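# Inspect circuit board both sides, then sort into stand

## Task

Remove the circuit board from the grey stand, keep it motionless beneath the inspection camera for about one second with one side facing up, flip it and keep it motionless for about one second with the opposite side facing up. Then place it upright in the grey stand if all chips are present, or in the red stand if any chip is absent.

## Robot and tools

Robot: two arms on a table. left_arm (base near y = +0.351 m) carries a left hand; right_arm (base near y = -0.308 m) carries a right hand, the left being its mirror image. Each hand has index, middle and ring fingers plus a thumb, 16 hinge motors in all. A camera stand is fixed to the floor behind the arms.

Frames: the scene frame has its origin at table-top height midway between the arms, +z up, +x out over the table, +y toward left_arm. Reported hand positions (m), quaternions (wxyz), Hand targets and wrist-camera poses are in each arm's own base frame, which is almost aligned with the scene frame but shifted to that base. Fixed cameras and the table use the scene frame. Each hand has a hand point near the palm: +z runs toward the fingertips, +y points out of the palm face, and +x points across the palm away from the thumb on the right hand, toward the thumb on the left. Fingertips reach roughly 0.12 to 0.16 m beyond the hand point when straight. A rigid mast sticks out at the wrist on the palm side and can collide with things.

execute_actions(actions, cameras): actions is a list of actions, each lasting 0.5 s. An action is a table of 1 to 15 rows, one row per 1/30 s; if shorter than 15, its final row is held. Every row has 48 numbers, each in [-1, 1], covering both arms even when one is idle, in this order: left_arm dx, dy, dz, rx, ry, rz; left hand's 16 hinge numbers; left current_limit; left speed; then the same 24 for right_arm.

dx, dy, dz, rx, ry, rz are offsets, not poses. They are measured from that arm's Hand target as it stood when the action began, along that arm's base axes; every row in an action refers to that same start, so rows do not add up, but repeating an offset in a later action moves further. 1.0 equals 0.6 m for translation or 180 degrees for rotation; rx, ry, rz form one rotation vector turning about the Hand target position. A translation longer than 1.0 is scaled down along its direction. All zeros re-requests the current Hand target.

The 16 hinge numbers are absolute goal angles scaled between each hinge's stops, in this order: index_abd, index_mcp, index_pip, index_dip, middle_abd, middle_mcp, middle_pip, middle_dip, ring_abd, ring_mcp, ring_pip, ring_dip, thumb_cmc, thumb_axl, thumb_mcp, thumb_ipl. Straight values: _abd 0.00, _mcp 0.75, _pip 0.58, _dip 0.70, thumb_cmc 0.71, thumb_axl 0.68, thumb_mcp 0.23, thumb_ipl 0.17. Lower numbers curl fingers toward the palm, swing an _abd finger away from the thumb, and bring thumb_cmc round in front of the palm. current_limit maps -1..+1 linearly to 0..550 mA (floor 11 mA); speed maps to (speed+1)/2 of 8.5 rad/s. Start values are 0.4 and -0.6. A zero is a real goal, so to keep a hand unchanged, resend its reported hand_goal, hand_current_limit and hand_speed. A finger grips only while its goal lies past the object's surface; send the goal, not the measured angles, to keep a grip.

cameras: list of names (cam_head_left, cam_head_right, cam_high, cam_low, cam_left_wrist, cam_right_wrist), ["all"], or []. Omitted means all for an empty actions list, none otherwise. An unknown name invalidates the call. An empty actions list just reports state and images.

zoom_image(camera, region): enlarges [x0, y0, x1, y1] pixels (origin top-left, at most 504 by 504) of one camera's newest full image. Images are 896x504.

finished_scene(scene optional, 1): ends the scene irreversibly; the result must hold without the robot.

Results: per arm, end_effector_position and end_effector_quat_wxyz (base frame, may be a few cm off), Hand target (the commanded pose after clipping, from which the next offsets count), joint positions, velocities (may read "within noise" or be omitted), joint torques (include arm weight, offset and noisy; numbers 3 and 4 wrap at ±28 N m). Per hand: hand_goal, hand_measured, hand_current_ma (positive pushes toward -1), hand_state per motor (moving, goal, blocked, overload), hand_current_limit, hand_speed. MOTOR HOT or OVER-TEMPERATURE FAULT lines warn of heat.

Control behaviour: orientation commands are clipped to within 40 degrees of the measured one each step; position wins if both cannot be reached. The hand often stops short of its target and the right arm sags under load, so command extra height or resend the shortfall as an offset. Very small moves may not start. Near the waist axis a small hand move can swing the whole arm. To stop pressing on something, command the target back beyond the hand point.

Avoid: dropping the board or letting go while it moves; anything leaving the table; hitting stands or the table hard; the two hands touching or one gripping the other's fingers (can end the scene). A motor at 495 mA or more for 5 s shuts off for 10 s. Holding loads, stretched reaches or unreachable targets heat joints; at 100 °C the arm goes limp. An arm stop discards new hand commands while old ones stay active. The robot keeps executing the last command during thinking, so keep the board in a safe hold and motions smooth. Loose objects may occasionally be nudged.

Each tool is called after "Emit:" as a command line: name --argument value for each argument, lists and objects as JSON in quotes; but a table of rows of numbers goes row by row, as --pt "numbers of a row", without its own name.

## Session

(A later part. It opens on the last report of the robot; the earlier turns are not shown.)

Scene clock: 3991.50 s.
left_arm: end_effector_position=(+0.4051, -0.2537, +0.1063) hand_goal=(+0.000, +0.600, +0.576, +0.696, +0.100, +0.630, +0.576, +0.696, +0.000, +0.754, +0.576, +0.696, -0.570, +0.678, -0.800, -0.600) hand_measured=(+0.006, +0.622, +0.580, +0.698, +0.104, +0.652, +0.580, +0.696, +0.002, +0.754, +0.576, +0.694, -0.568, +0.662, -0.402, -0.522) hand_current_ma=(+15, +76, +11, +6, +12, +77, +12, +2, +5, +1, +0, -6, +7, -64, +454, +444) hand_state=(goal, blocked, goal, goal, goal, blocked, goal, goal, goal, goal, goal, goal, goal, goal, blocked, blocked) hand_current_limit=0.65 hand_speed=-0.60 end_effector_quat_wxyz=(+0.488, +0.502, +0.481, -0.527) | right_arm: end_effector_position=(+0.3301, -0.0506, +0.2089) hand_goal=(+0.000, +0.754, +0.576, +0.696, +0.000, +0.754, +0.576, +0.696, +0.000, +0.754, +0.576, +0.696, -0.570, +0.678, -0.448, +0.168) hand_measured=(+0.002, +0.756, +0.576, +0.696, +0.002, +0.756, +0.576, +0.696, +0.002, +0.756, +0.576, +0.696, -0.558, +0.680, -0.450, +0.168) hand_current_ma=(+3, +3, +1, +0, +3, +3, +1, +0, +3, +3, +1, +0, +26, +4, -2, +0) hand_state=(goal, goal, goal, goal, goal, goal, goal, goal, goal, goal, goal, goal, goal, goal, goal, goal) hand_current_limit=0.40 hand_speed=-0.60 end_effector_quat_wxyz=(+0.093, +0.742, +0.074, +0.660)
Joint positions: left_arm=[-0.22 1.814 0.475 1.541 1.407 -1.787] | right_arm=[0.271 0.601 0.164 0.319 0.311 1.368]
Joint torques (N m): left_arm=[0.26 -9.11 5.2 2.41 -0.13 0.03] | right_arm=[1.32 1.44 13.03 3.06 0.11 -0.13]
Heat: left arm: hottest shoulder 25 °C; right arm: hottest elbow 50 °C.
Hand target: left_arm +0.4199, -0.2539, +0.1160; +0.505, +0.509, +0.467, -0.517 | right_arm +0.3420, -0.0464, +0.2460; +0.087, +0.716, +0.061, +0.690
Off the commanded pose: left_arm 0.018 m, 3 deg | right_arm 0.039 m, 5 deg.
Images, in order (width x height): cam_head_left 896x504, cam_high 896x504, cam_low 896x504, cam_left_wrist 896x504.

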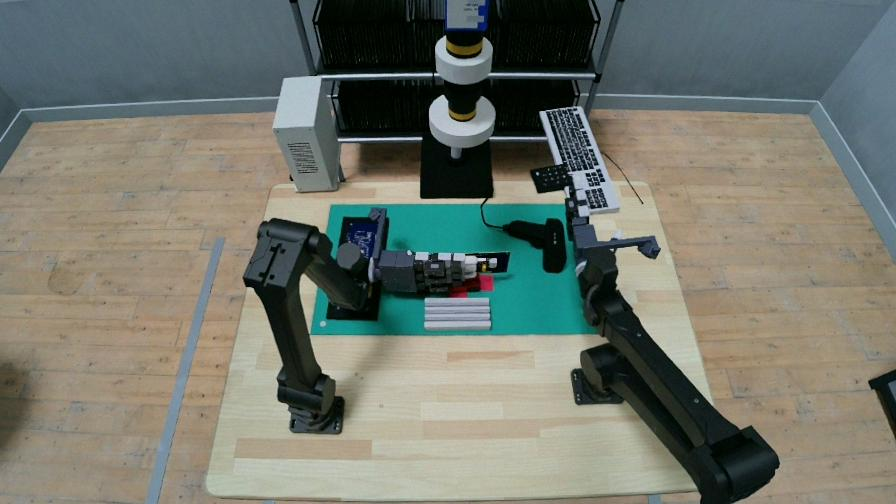

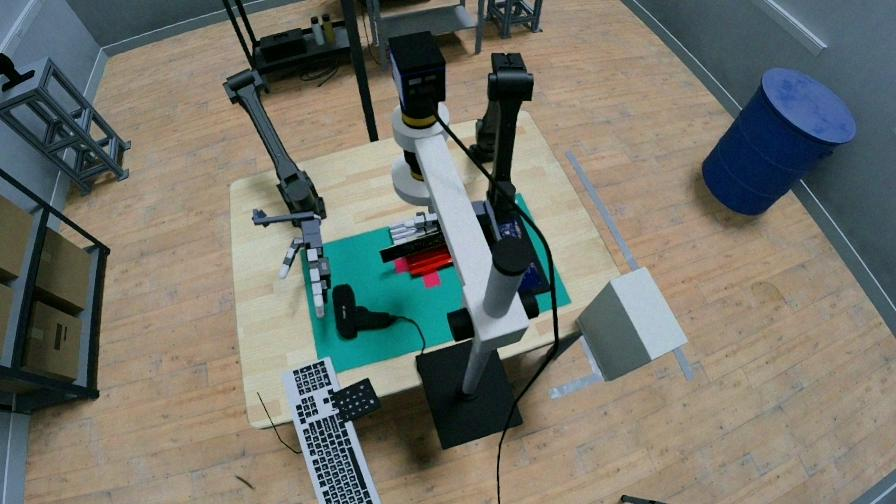

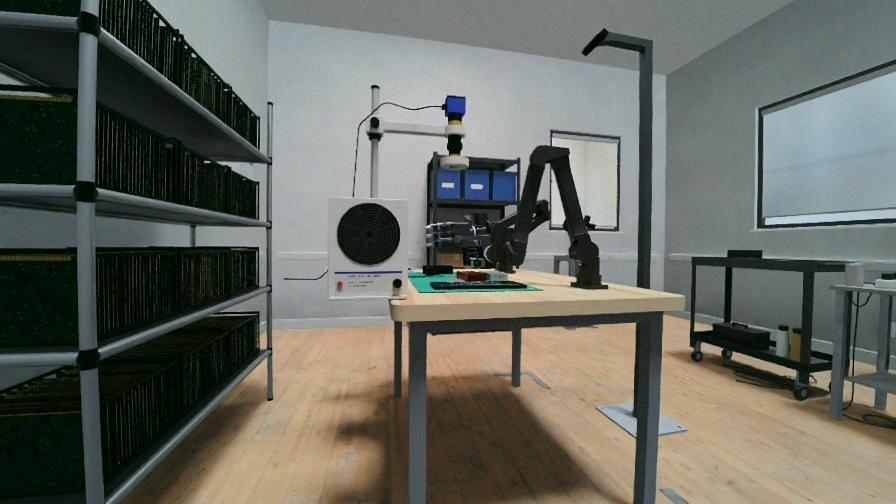

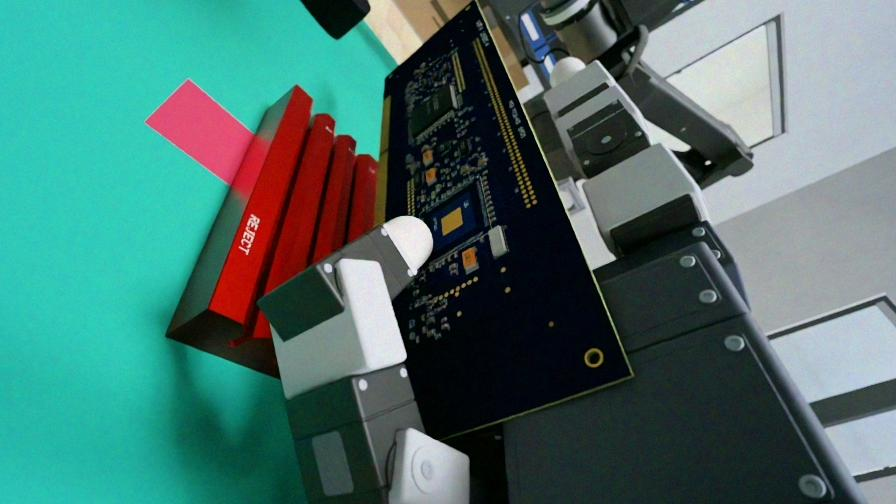

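Emit:
zoom_image --camera "cam_left_wrist" --region '[160, 240, 290, 385]'

Emit:
zoom_image --camera "cam_left_wrist" --region '[280, 75, 390, 205]'

Emit:
zoom_image --camera "cam_low" --region '[450, 260, 515, 290]'

Scaled by 3.476 from the camera's 896x504 image, which has a finer 1280x720 frame.

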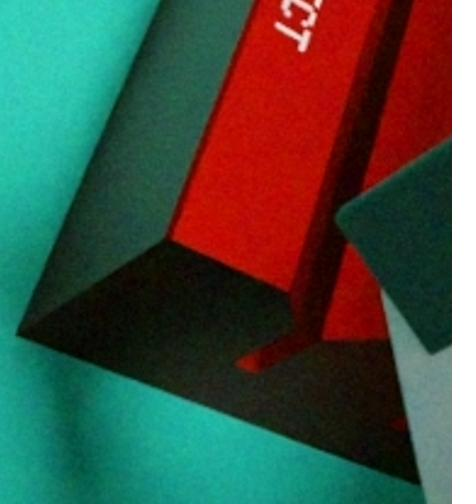

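Scaled by 3.877 from the camera's 896x504 image, which has a finer 1280x720 frame.

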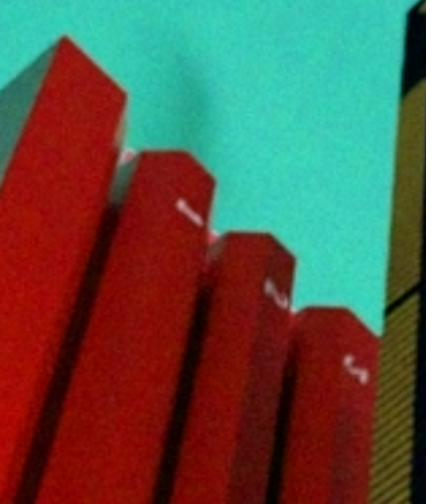

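Scaled by 7.754 from the camera's 896x504 image, which has a finer 1280x720 frame.

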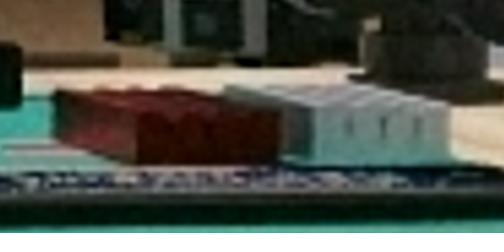

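Emit:
execute_actions --actions '[[[0,0,-0.01,0,0,0,0,0.6,0.576,0.696,0.1,0.63,0.576,0.696,0,0.754,0.576,0.696,-0.571,0.678,-0.8,-0.6,0.65,-0.6,0,0,0,0,0,0,0,0.754,0.576,0.696,0,0.754,0.576,0.696,0,0.754,0.576,0.696,-0.571,0.678,-0.449,0.168,0.4,-0.6],[0,0,-0.02,0,0,0,0,0.6,0.576,0.696,0.1,0.63,0.576,0.696,0,0.754,0.576,0.696,-0.571,0.678,-0.8,-0.6,0.65,-0.6,0,0,0,0,0,0,0,0.754,0.576,0.696,0,0.754,0.576,0.696,0,0.754,0.576,0.696,-0.571,0.678,-0.449,0.168,0.4,-0.6]]]' --cameras '["cam_left_wrist","cam_high","cam_head_left","cam_low"]'

Emit:
zoom_image --camera "cam_left_wrist" --region '[280, 75, 390, 205]'

Emit:
zoom_image --camera "cam_high" --region '[380, 230, 450, 285]'

Emit:
zoom_image --camera "cam_head_left" --region '[460, 245, 520, 285]'

Emit:
zoom_image --camera "cam_low" --region '[440, 240, 520, 295]'

Scene clock: 4044.10 s.
left_arm: end_effector_position=(+0.4038, -0.2534, +0.0903) hand_goal=(+0.000, +0.600, +0.576, +0.696, +0.100, +0.630, +0.576, +0.696, +0.000, +0.754, +0.576, +0.696, -0.570, +0.678, -0.800, -0.600) hand_measured=(+0.006, +0.622, +0.580, +0.698, +0.104, +0.652, +0.580, +0.696, +0.002, +0.754, +0.576, +0.694, -0.568, +0.662, -0.402, -0.522) hand_current_ma=(+15, +76, +11, +6, +12, +77, +12, +2, +5, +1, +0, -6, +7, -64, +454, +444) hand_state=(goal, blocked, goal, goal, goal, blocked, goal, goal, goal, goal, goal, goal, goal, goal, blocked, blocked) hand_current_limit=0.65 hand_speed=-0.60 end_effector_quat_wxyz=(+0.480, +0.496, +0.490, -0.533) | right_arm: end_effector_position=(+0.3301, -0.0506, +0.2089) hand_goal=(+0.000, +0.754, +0.576, +0.696, +0.000, +0.754, +0.576, +0.696, +0.000, +0.754, +0.576, +0.696, -0.570, +0.678, -0.448, +0.168) hand_measured=(+0.002, +0.756, +0.576, +0.696, +0.002, +0.756, +0.576, +0.696, +0.002, +0.756, +0.576, +0.696, -0.558, +0.680, -0.450, +0.168) hand_current_ma=(+3, +3, +1, +0, +3, +3, +1, +0, +3, +3, +1, +0, +26, +4, -2, +0) hand_state=(goal, goal, goal, goal, goal, goal, goal, goal, goal, goal, goal, goal, goal, goal, goal, goal) hand_current_limit=0.40 hand_speed=-0.60 end_effector_quat_wxyz=(+0.093, +0.742, +0.074, +0.660)
Joint positions: left_arm=[-0.22 1.857 0.475 1.553 1.407 -1.785] | right_arm=[0.271 0.601 0.164 0.319 0.311 1.368]
Joint torques (N m): left_arm=[0.21 -9.64 4.92 2.47 -0.11 0.23] | right_arm=[1.2 1.44 12.96 2.73 0.11 -0.1]
Heat: left arm: hottest shoulder 25 °C; right arm: hottest elbow 50 °C.
Hand target: left_arm +0.4199, -0.2539, +0.1040; +0.505, +0.509, +0.467, -0.517 | right_arm +0.3420, -0.0464, +0.2460; +0.087, +0.716, +0.061, +0.690
Off the commanded pose: left_arm 0.021 m, 5 deg | right_arm 0.039 m, 5 deg.
joint sent to its limit (left arm) — joint 4 (wrist pitch), upper limit. The joint targets are off in position, not in orientation.
Images, in order (width x height): cam_head_left 896x504, cam_high 896x504, cam_low 896x504, cam_left_wrist 896x504.

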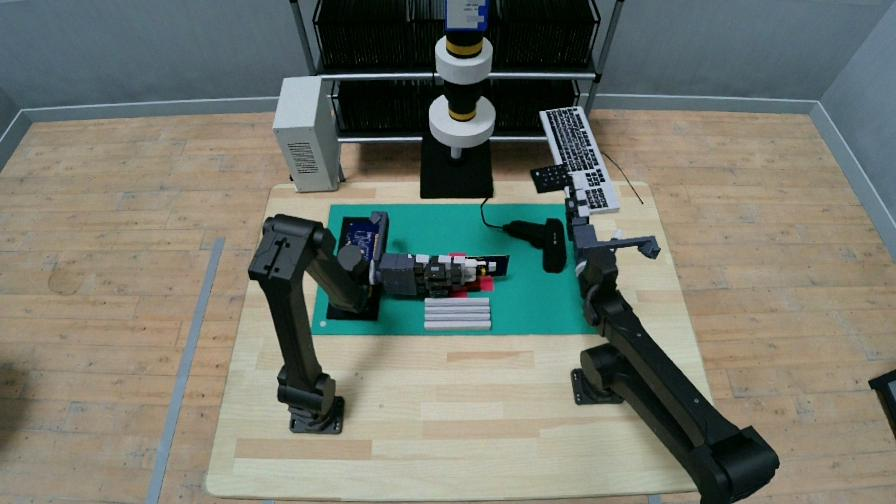

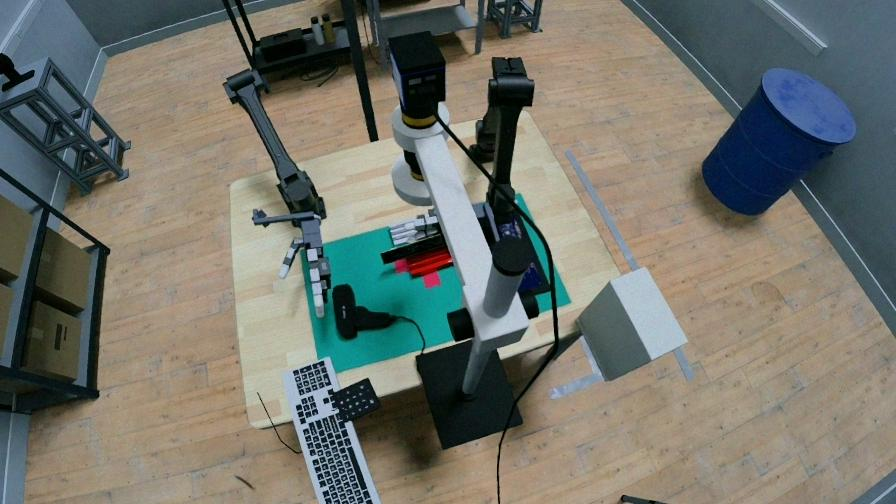

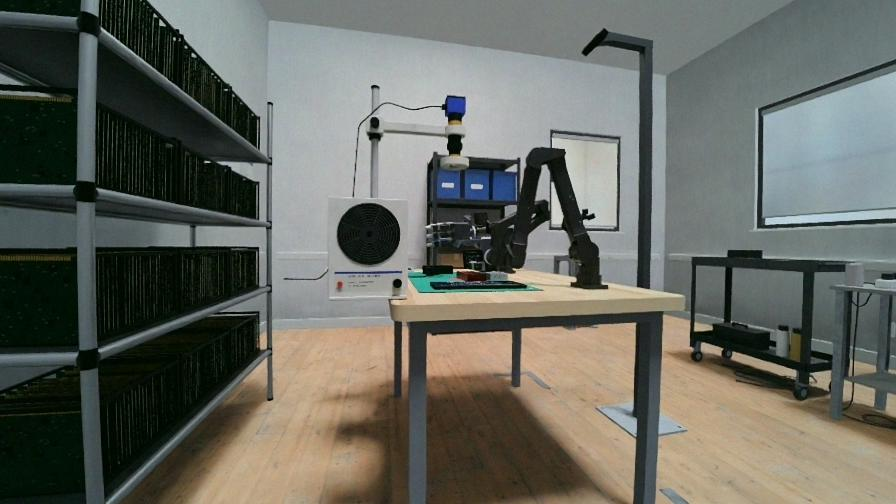

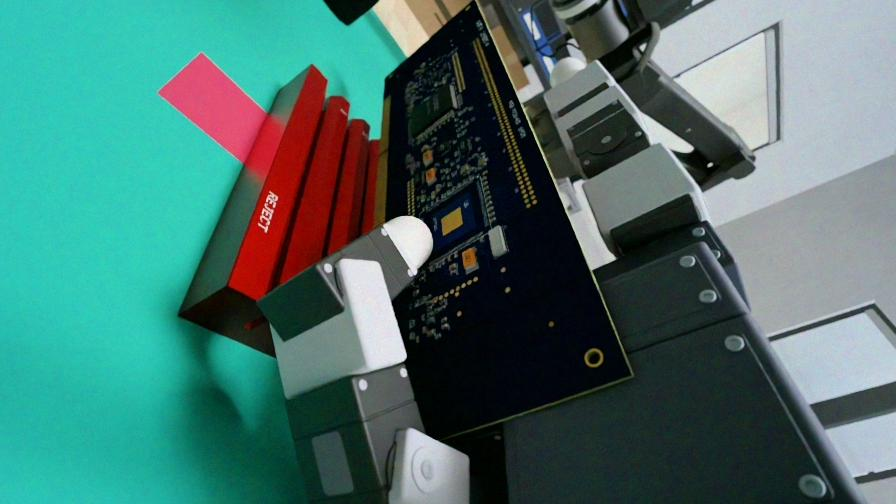

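Scaled by 3.877 from the camera's 896x504 image, which has a finer 1280x720 frame.

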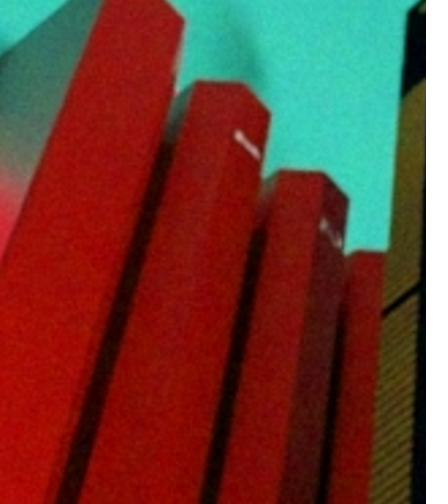

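Scaled by 7.200 from the camera's 896x504 image, which has a finer 1280x720 frame.

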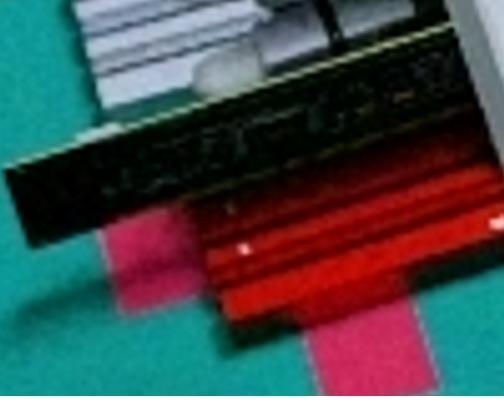

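Scaled by 8.400 from the camera's 896x504 image, which has a finer 1280x720 frame.

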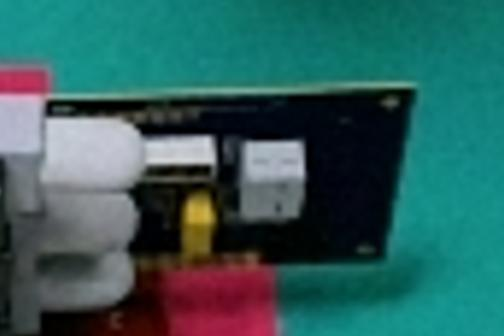

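Scaled by 6.300 from the camera's 896x504 image, which has a finer 1280x720 frame.

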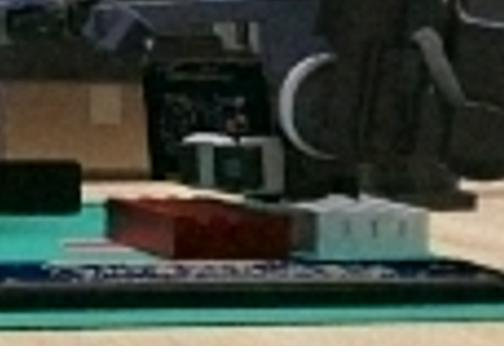

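Emit:
execute_actions --actions '[[[-0.012,0,0,0,-0.006,0,0,0.6,0.576,0.696,0.1,0.63,0.576,0.696,0,0.754,0.576,0.696,-0.571,0.678,-0.8,-0.6,0.65,-0.6,0,0,0,0,0,0,0,0.754,0.576,0.696,0,0.754,0.576,0.696,0,0.754,0.576,0.696,-0.571,0.678,-0.449,0.168,0.4,-0.6],[-0.028,0,-0.002,0,-0.012,0,0,0.6,0.576,0.696,0.1,0.63,0.576,0.696,0,0.754,0.576,0.696,-0.571,0.678,-0.8,-0.6,0.65,-0.6,0,0,0,0,0,0,0,0.754,0.576,0.696,0,0.754,0.576,0.696,0,0.754,0.576,0.696,-0.571,0.678,-0.449,0.168,0.4,-0.6]]]' --cameras '["cam_left_wrist","cam_high","cam_low"]'

Emit:
zoom_image --camera "cam_left_wrist" --region '[280, 75, 390, 205]'

Emit:
zoom_image --camera "cam_high" --region '[380, 230, 450, 285]'

Emit:
zoom_image --camera "cam_low" --region '[440, 240, 520, 295]'

Scene clock: 4062.80 s.
left_arm: end_effector_position=(+0.4058, -0.2532, +0.0964) hand_goal=(+0.000, +0.600, +0.576, +0.696, +0.100, +0.630, +0.576, +0.696, +0.000, +0.754, +0.576, +0.696, -0.570, +0.678, -0.800, -0.600) hand_measured=(+0.006, +0.622, +0.580, +0.698, +0.104, +0.652, +0.580, +0.696, +0.002, +0.754, +0.576, +0.694, -0.568, +0.662, -0.402, -0.522) hand_current_ma=(+15, +76, +11, +6, +12, +77, +12, +2, +5, +1, +0, -6, +7, -64, +454, +444) hand_state=(goal, blocked, goal, goal, goal, blocked, goal, goal, goal, goal, goal, goal, goal, goal, blocked, blocked) hand_current_limit=0.65 hand_speed=-0.60 end_effector_quat_wxyz=(+0.499, +0.513, +0.472, -0.515) | right_arm: end_effector_position=(+0.3301, -0.0506, +0.2089) hand_goal=(+0.000, +0.754, +0.576, +0.696, +0.000, +0.754, +0.576, +0.696, +0.000, +0.754, +0.576, +0.696, -0.570, +0.678, -0.448, +0.168) hand_measured=(+0.002, +0.756, +0.576, +0.696, +0.002, +0.756, +0.576, +0.696, +0.002, +0.756, +0.576, +0.696, -0.558, +0.680, -0.450, +0.168) hand_current_ma=(+3, +3, +1, +0, +3, +3, +1, +0, +3, +3, +1, +0, +26, +4, -2, +0) hand_state=(goal, goal, goal, goal, goal, goal, goal, goal, goal, goal, goal, goal, goal, goal, goal, goal) hand_current_limit=0.40 hand_speed=-0.60 end_effector_quat_wxyz=(+0.093, +0.742, +0.074, +0.660)
Joint positions: left_arm=[-0.22 1.857 0.475 1.553 1.405 -1.713] | right_arm=[0.271 0.601 0.164 0.319 0.311 1.368]
Joint torques (N m): left_arm=[-0.85 -10.46 1.44 2.48 -0.43 0.23] | right_arm=[0.91 1.38 12.96 2.95 0.11 -0.13]
Heat: left arm: hottest shoulder 25 °C; right arm: hottest elbow 50 °C.
Hand target: left_arm +0.4031, -0.2539, +0.1028; +0.514, +0.519, +0.458, -0.507 | right_arm +0.3420, -0.0464, +0.2460; +0.087, +0.716, +0.061, +0.690
Off the commanded pose: left_arm 0.007 m, 3 deg | right_arm 0.039 m, 5 deg.
joint sent to its limit (left arm) — joint 4 (wrist pitch), upper limit. The joint targets are off in position, not in orientation.
Images, in order (width x height): cam_high 896x504, cam_low 896x504, cam_left_wrist 896x504.

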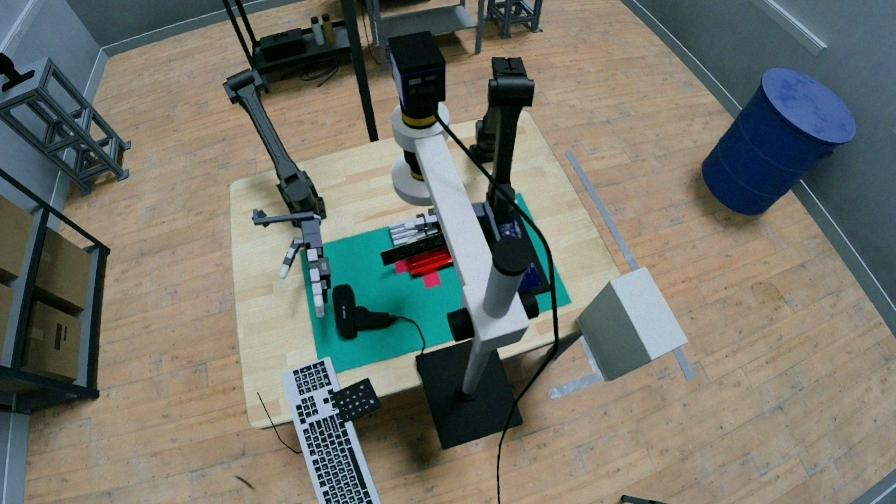

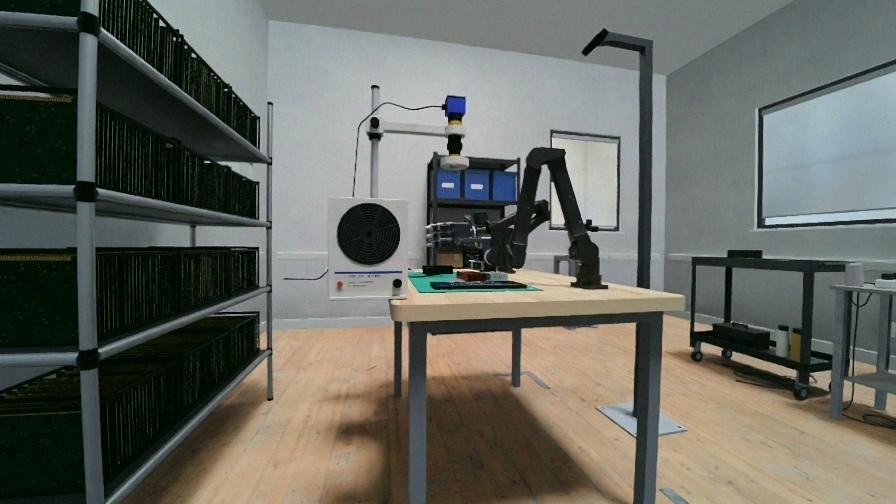

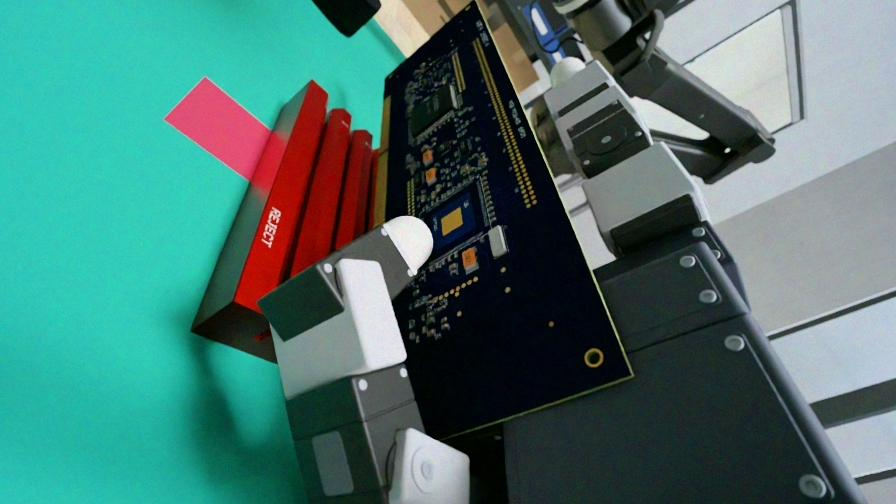

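Scaled by 3.877 from the camera's 896x504 image, which has a finer 1280x720 frame.

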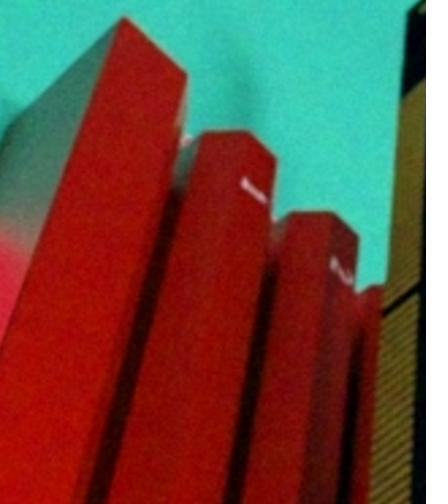

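Scaled by 7.200 from the camera's 896x504 image, which has a finer 1280x720 frame.

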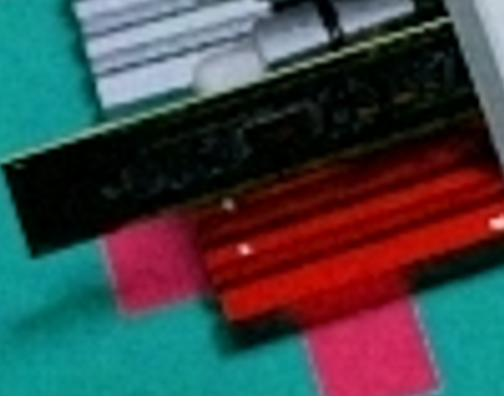

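Scaled by 6.300 from the camera's 896x504 image, which has a finer 1280x720 frame.

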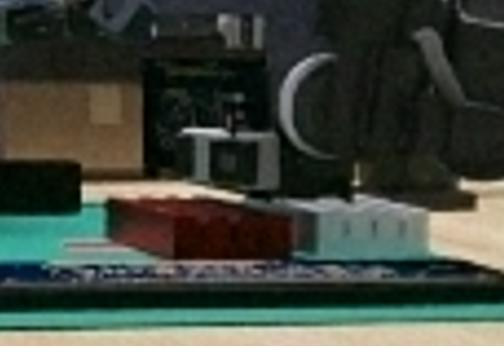

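Emit:
execute_actions --actions '[[[-0.008,0,0,0,0.003,0,0,0.6,0.576,0.696,0.1,0.63,0.576,0.696,0,0.754,0.576,0.696,-0.571,0.678,-0.8,-0.6,0.65,-0.6,0,0,0,0,0,0,0,0.754,0.576,0.696,0,0.754,0.576,0.696,0,0.754,0.576,0.696,-0.571,0.678,-0.449,0.168,0.4,-0.6],[-0.016,0,-0.006,0,0.007,0,0,0.6,0.576,0.696,0.1,0.63,0.576,0.696,0,0.754,0.576,0.696,-0.571,0.678,-0.8,-0.6,0.65,-0.6,0,0,0,0,0,0,0,0.754,0.576,0.696,0,0.754,0.576,0.696,0,0.754,0.576,0.696,-0.571,0.678,-0.449,0.168,0.4,-0.6]]]' --cameras '["cam_left_wrist","cam_high","cam_low"]'

Emit:
zoom_image --camera "cam_left_wrist" --region '[280, 75, 390, 205]'

Emit:
zoom_image --camera "cam_high" --region '[380, 230, 450, 285]'

Emit:
zoom_image --camera "cam_low" --region '[440, 240, 520, 295]'

Scene clock: 4076.70 s.
left_arm: end_effector_position=(+0.3950, -0.2505, +0.0885) hand_goal=(+0.000, +0.600, +0.576, +0.696, +0.100, +0.630, +0.576, +0.696, +0.000, +0.754, +0.576, +0.696, -0.570, +0.678, -0.800, -0.600) hand_measured=(+0.006, +0.622, +0.580, +0.698, +0.104, +0.652, +0.580, +0.696, +0.002, +0.754, +0.576, +0.694, -0.568, +0.662, -0.402, -0.522) hand_current_ma=(+15, +76, +11, +6, +12, +77, +12, +2, +5, +1, +0, -6, +7, -64, +454, +444) hand_state=(goal, blocked, goal, goal, goal, blocked, goal, goal, goal, goal, goal, goal, goal, goal, blocked, blocked) hand_current_limit=0.65 hand_speed=-0.60 end_effector_quat_wxyz=(+0.492, +0.505, +0.483, -0.520) | right_arm: end_effector_position=(+0.3301, -0.0506, +0.2089) hand_goal=(+0.000, +0.754, +0.576, +0.696, +0.000, +0.754, +0.576, +0.696, +0.000, +0.754, +0.576, +0.696, -0.570, +0.678, -0.448, +0.168) hand_measured=(+0.002, +0.756, +0.576, +0.696, +0.002, +0.756, +0.576, +0.696, +0.002, +0.756, +0.576, +0.696, -0.558, +0.680, -0.450, +0.168) hand_current_ma=(+3, +3, +1, +0, +3, +3, +1, +0, +3, +3, +1, +0, +26, +4, -2, +0) hand_state=(goal, goal, goal, goal, goal, goal, goal, goal, goal, goal, goal, goal, goal, goal, goal, goal) hand_current_limit=0.40 hand_speed=-0.60 end_effector_quat_wxyz=(+0.093, +0.742, +0.074, +0.660)
Joint positions: left_arm=[-0.222 1.857 0.443 1.553 1.396 -1.713] | right_arm=[0.271 0.601 0.164 0.319 0.311 1.368]
Joint torques (N m): left_arm=[-1.38 -10.7 1.66 2.48 -0.37 0.2] | right_arm=[1.03 1.67 13.01 2.85 0.09 -0.13]
Heat: left arm: hottest shoulder 25 °C; right arm: hottest elbow 50 °C.
Hand target: left_arm +0.3935, -0.2539, +0.0992; +0.509, +0.513, +0.463, -0.513 | right_arm +0.3420, -0.0464, +0.2460; +0.087, +0.716, +0.061, +0.690
Off the commanded pose: left_arm 0.011 m, 3 deg | right_arm 0.039 m, 5 deg.
joint sent to its limit (left arm) — joint 4 (wrist pitch), upper limit. The joint targets are off in position, not in orientation.
Images, in order (width x height): cam_high 896x504, cam_low 896x504, cam_left_wrist 896x504.

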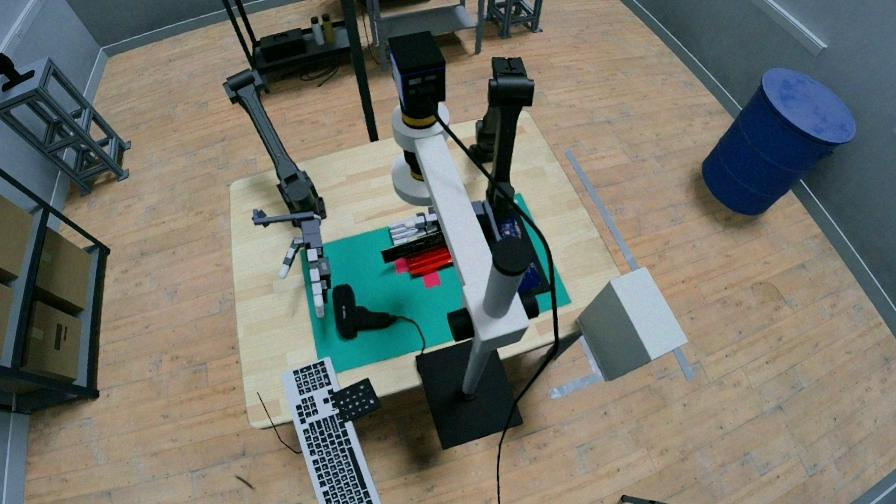

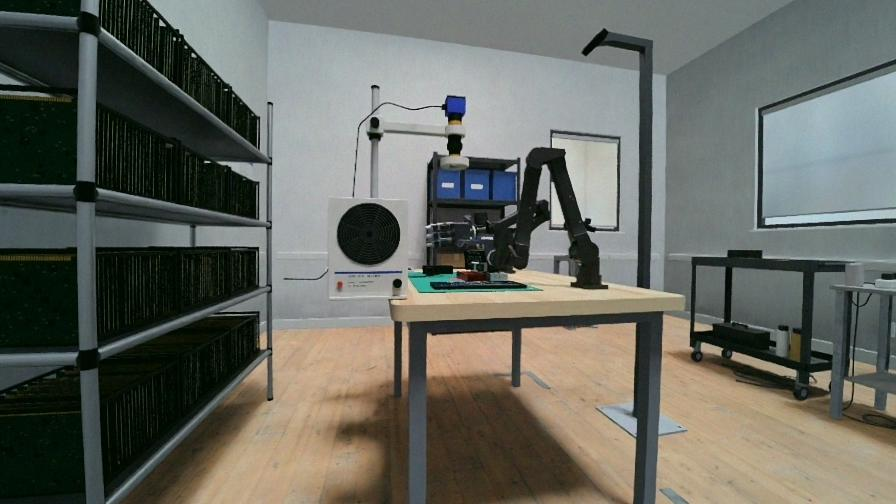

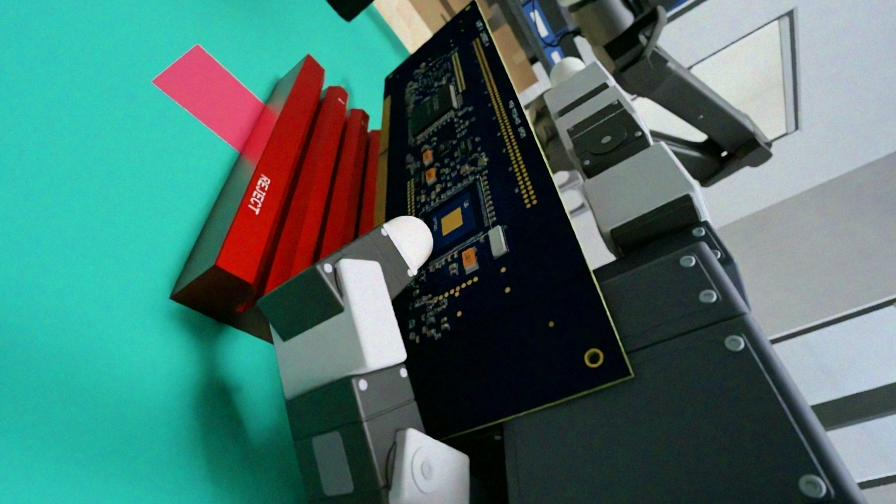

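Scaled by 3.877 from the camera's 896x504 image, which has a finer 1280x720 frame.

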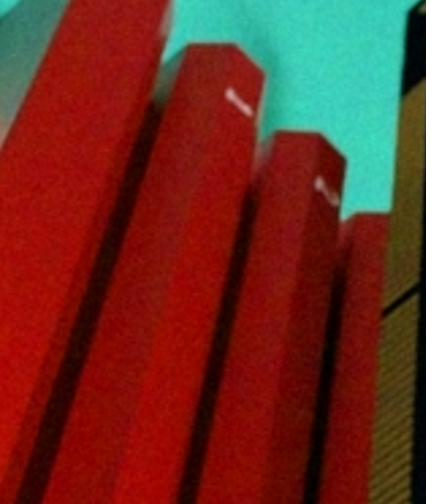

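Scaled by 7.200 from the camera's 896x504 image, which has a finer 1280x720 frame.

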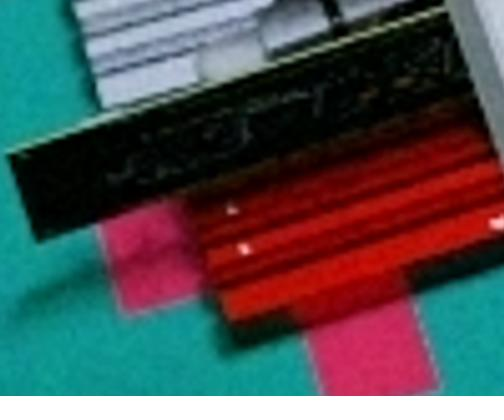

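Scaled by 6.300 from the camera's 896x504 image, which has a finer 1280x720 frame.

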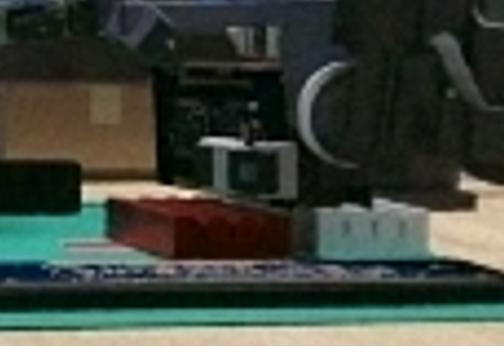

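Emit:
execute_actions --actions '[[[-0.003,0,-0.008,0,0.0,0,0,0.6,0.576,0.696,0.1,0.63,0.576,0.696,0,0.754,0.576,0.696,-0.571,0.678,-0.8,-0.6,0.65,-0.6,0,0,0,0,0,0,0,0.754,0.576,0.696,0,0.754,0.576,0.696,0,0.754,0.576,0.696,-0.571,0.678,-0.449,0.168,0.4,-0.6],[-0.006,0,-0.014,0,0.0,0,0,0.6,0.576,0.696,0.1,0.63,0.576,0.696,0,0.754,0.576,0.696,-0.571,0.678,-0.8,-0.6,0.65,-0.6,0,0,0,0,0,0,0,0.754,0.576,0.696,0,0.754,0.576,0.696,0,0.754,0.576,0.696,-0.571,0.678,-0.449,0.168,0.4,-0.6]]]' --cameras '["cam_left_wrist","cam_high","cam_low"]'

Emit:
zoom_image --camera "cam_left_wrist" --region '[280, 75, 390, 205]'

Emit:
zoom_image --camera "cam_high" --region '[380, 230, 450, 285]'

Emit:
zoom_image --camera "cam_low" --region '[440, 240, 520, 295]'

Scene clock: 4087.43 s.
left_arm: end_effector_position=(+0.3933, -0.2491, +0.0888) hand_goal=(+0.000, +0.600, +0.576, +0.696, +0.100, +0.630, +0.576, +0.696, +0.000, +0.754, +0.576, +0.696, -0.570, +0.678, -0.800, -0.600) hand_measured=(+0.006, +0.622, +0.580, +0.698, +0.104, +0.652, +0.580, +0.696, +0.002, +0.754, +0.576, +0.694, -0.568, +0.662, -0.402, -0.522) hand_current_ma=(+15, +76, +11, +6, +12, +77, +12, +2, +5, +1, +0, -6, +7, -64, +454, +444) hand_state=(goal, blocked, goal, goal, goal, blocked, goal, goal, goal, goal, goal, goal, goal, goal, blocked, blocked) hand_current_limit=0.65 hand_speed=-0.60 end_effector_quat_wxyz=(+0.497, +0.508, +0.480, -0.514) | right_arm: end_effector_position=(+0.3301, -0.0506, +0.2089) hand_goal=(+0.000, +0.754, +0.576, +0.696, +0.000, +0.754, +0.576, +0.696, +0.000, +0.754, +0.576, +0.696, -0.570, +0.678, -0.448, +0.168) hand_measured=(+0.002, +0.756, +0.576, +0.696, +0.002, +0.756, +0.576, +0.696, +0.002, +0.756, +0.576, +0.696, -0.558, +0.680, -0.450, +0.168) hand_current_ma=(+3, +3, +1, +0, +3, +3, +1, +0, +3, +3, +1, +0, +26, +4, -2, +0) hand_state=(goal, goal, goal, goal, goal, goal, goal, goal, goal, goal, goal, goal, goal, goal, goal, goal) hand_current_limit=0.40 hand_speed=-0.60 end_effector_quat_wxyz=(+0.093, +0.742, +0.074, +0.660)
Joint positions: left_arm=[-0.22 1.857 0.435 1.553 1.395 -1.689] | right_arm=[0.271 0.601 0.164 0.319 0.311 1.368]
Joint torques (N m): left_arm=[-1.61 -8.88 1.57 2.5 -0.35 0.22] | right_arm=[1.03 1.08 12.96 2.76 0.15 -0.09]
Heat: left arm: hottest shoulder 25 °C; right arm: hottest elbow 50 °C.
Hand target: left_arm +0.3899, -0.2539, +0.0908; +0.509, +0.513, +0.463, -0.513 | right_arm +0.3420, -0.0464, +0.2460; +0.087, +0.716, +0.061, +0.690
Off the commanded pose: left_arm 0.006 m, 2 deg | right_arm 0.039 m, 5 deg.
joint sent to its limit (left arm) — joint 4 (wrist pitch), upper limit. The joint targets are off in position, not in orientation.
Images, in order (width x height): cam_high 896x504, cam_low 896x504, cam_left_wrist 896x504.

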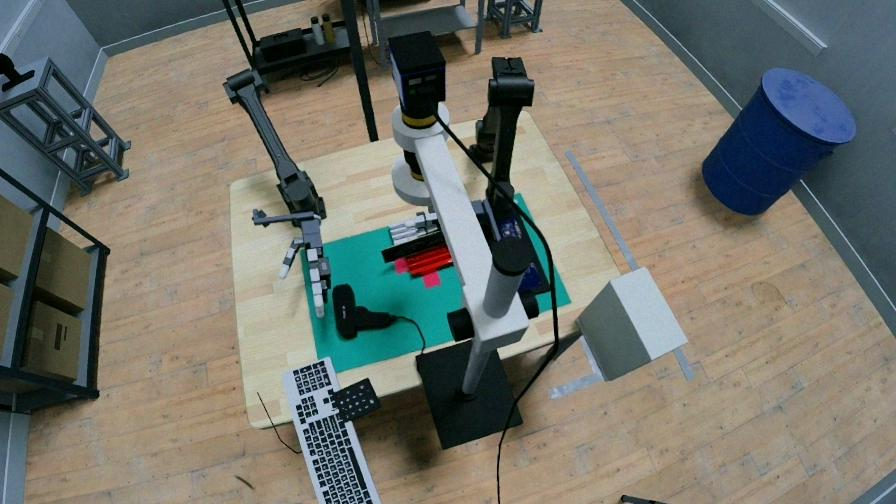

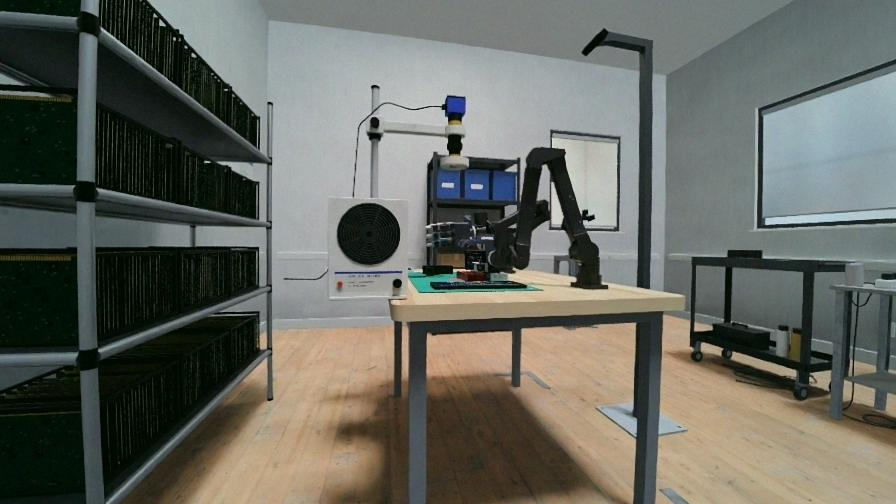

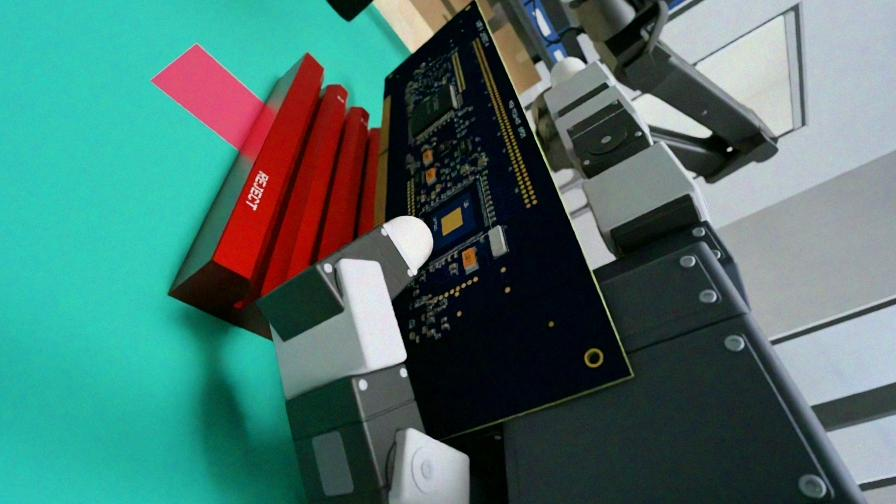

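Scaled by 3.877 from the camera's 896x504 image, which has a finer 1280x720 frame.

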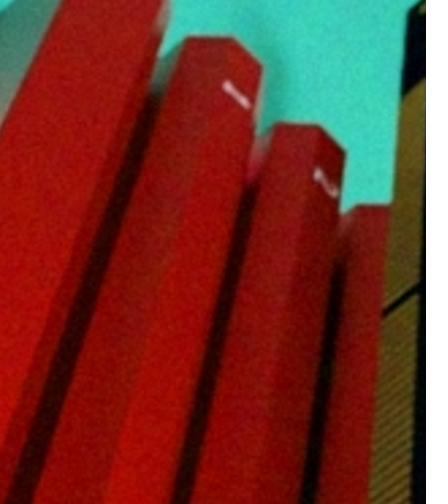

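Scaled by 7.200 from the camera's 896x504 image, which has a finer 1280x720 frame.

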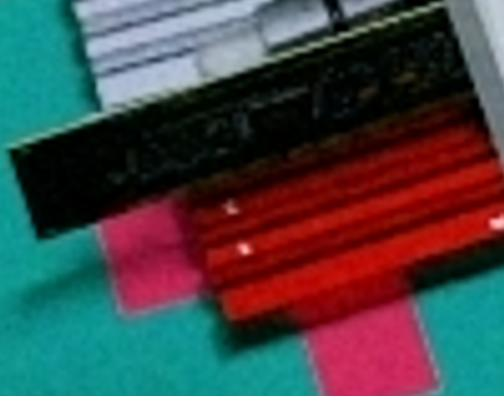

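Scaled by 6.300 from the camera's 896x504 image, which has a finer 1280x720 frame.

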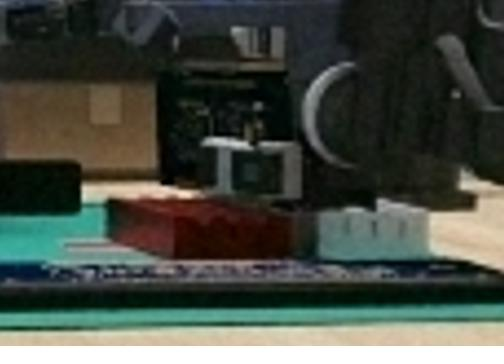

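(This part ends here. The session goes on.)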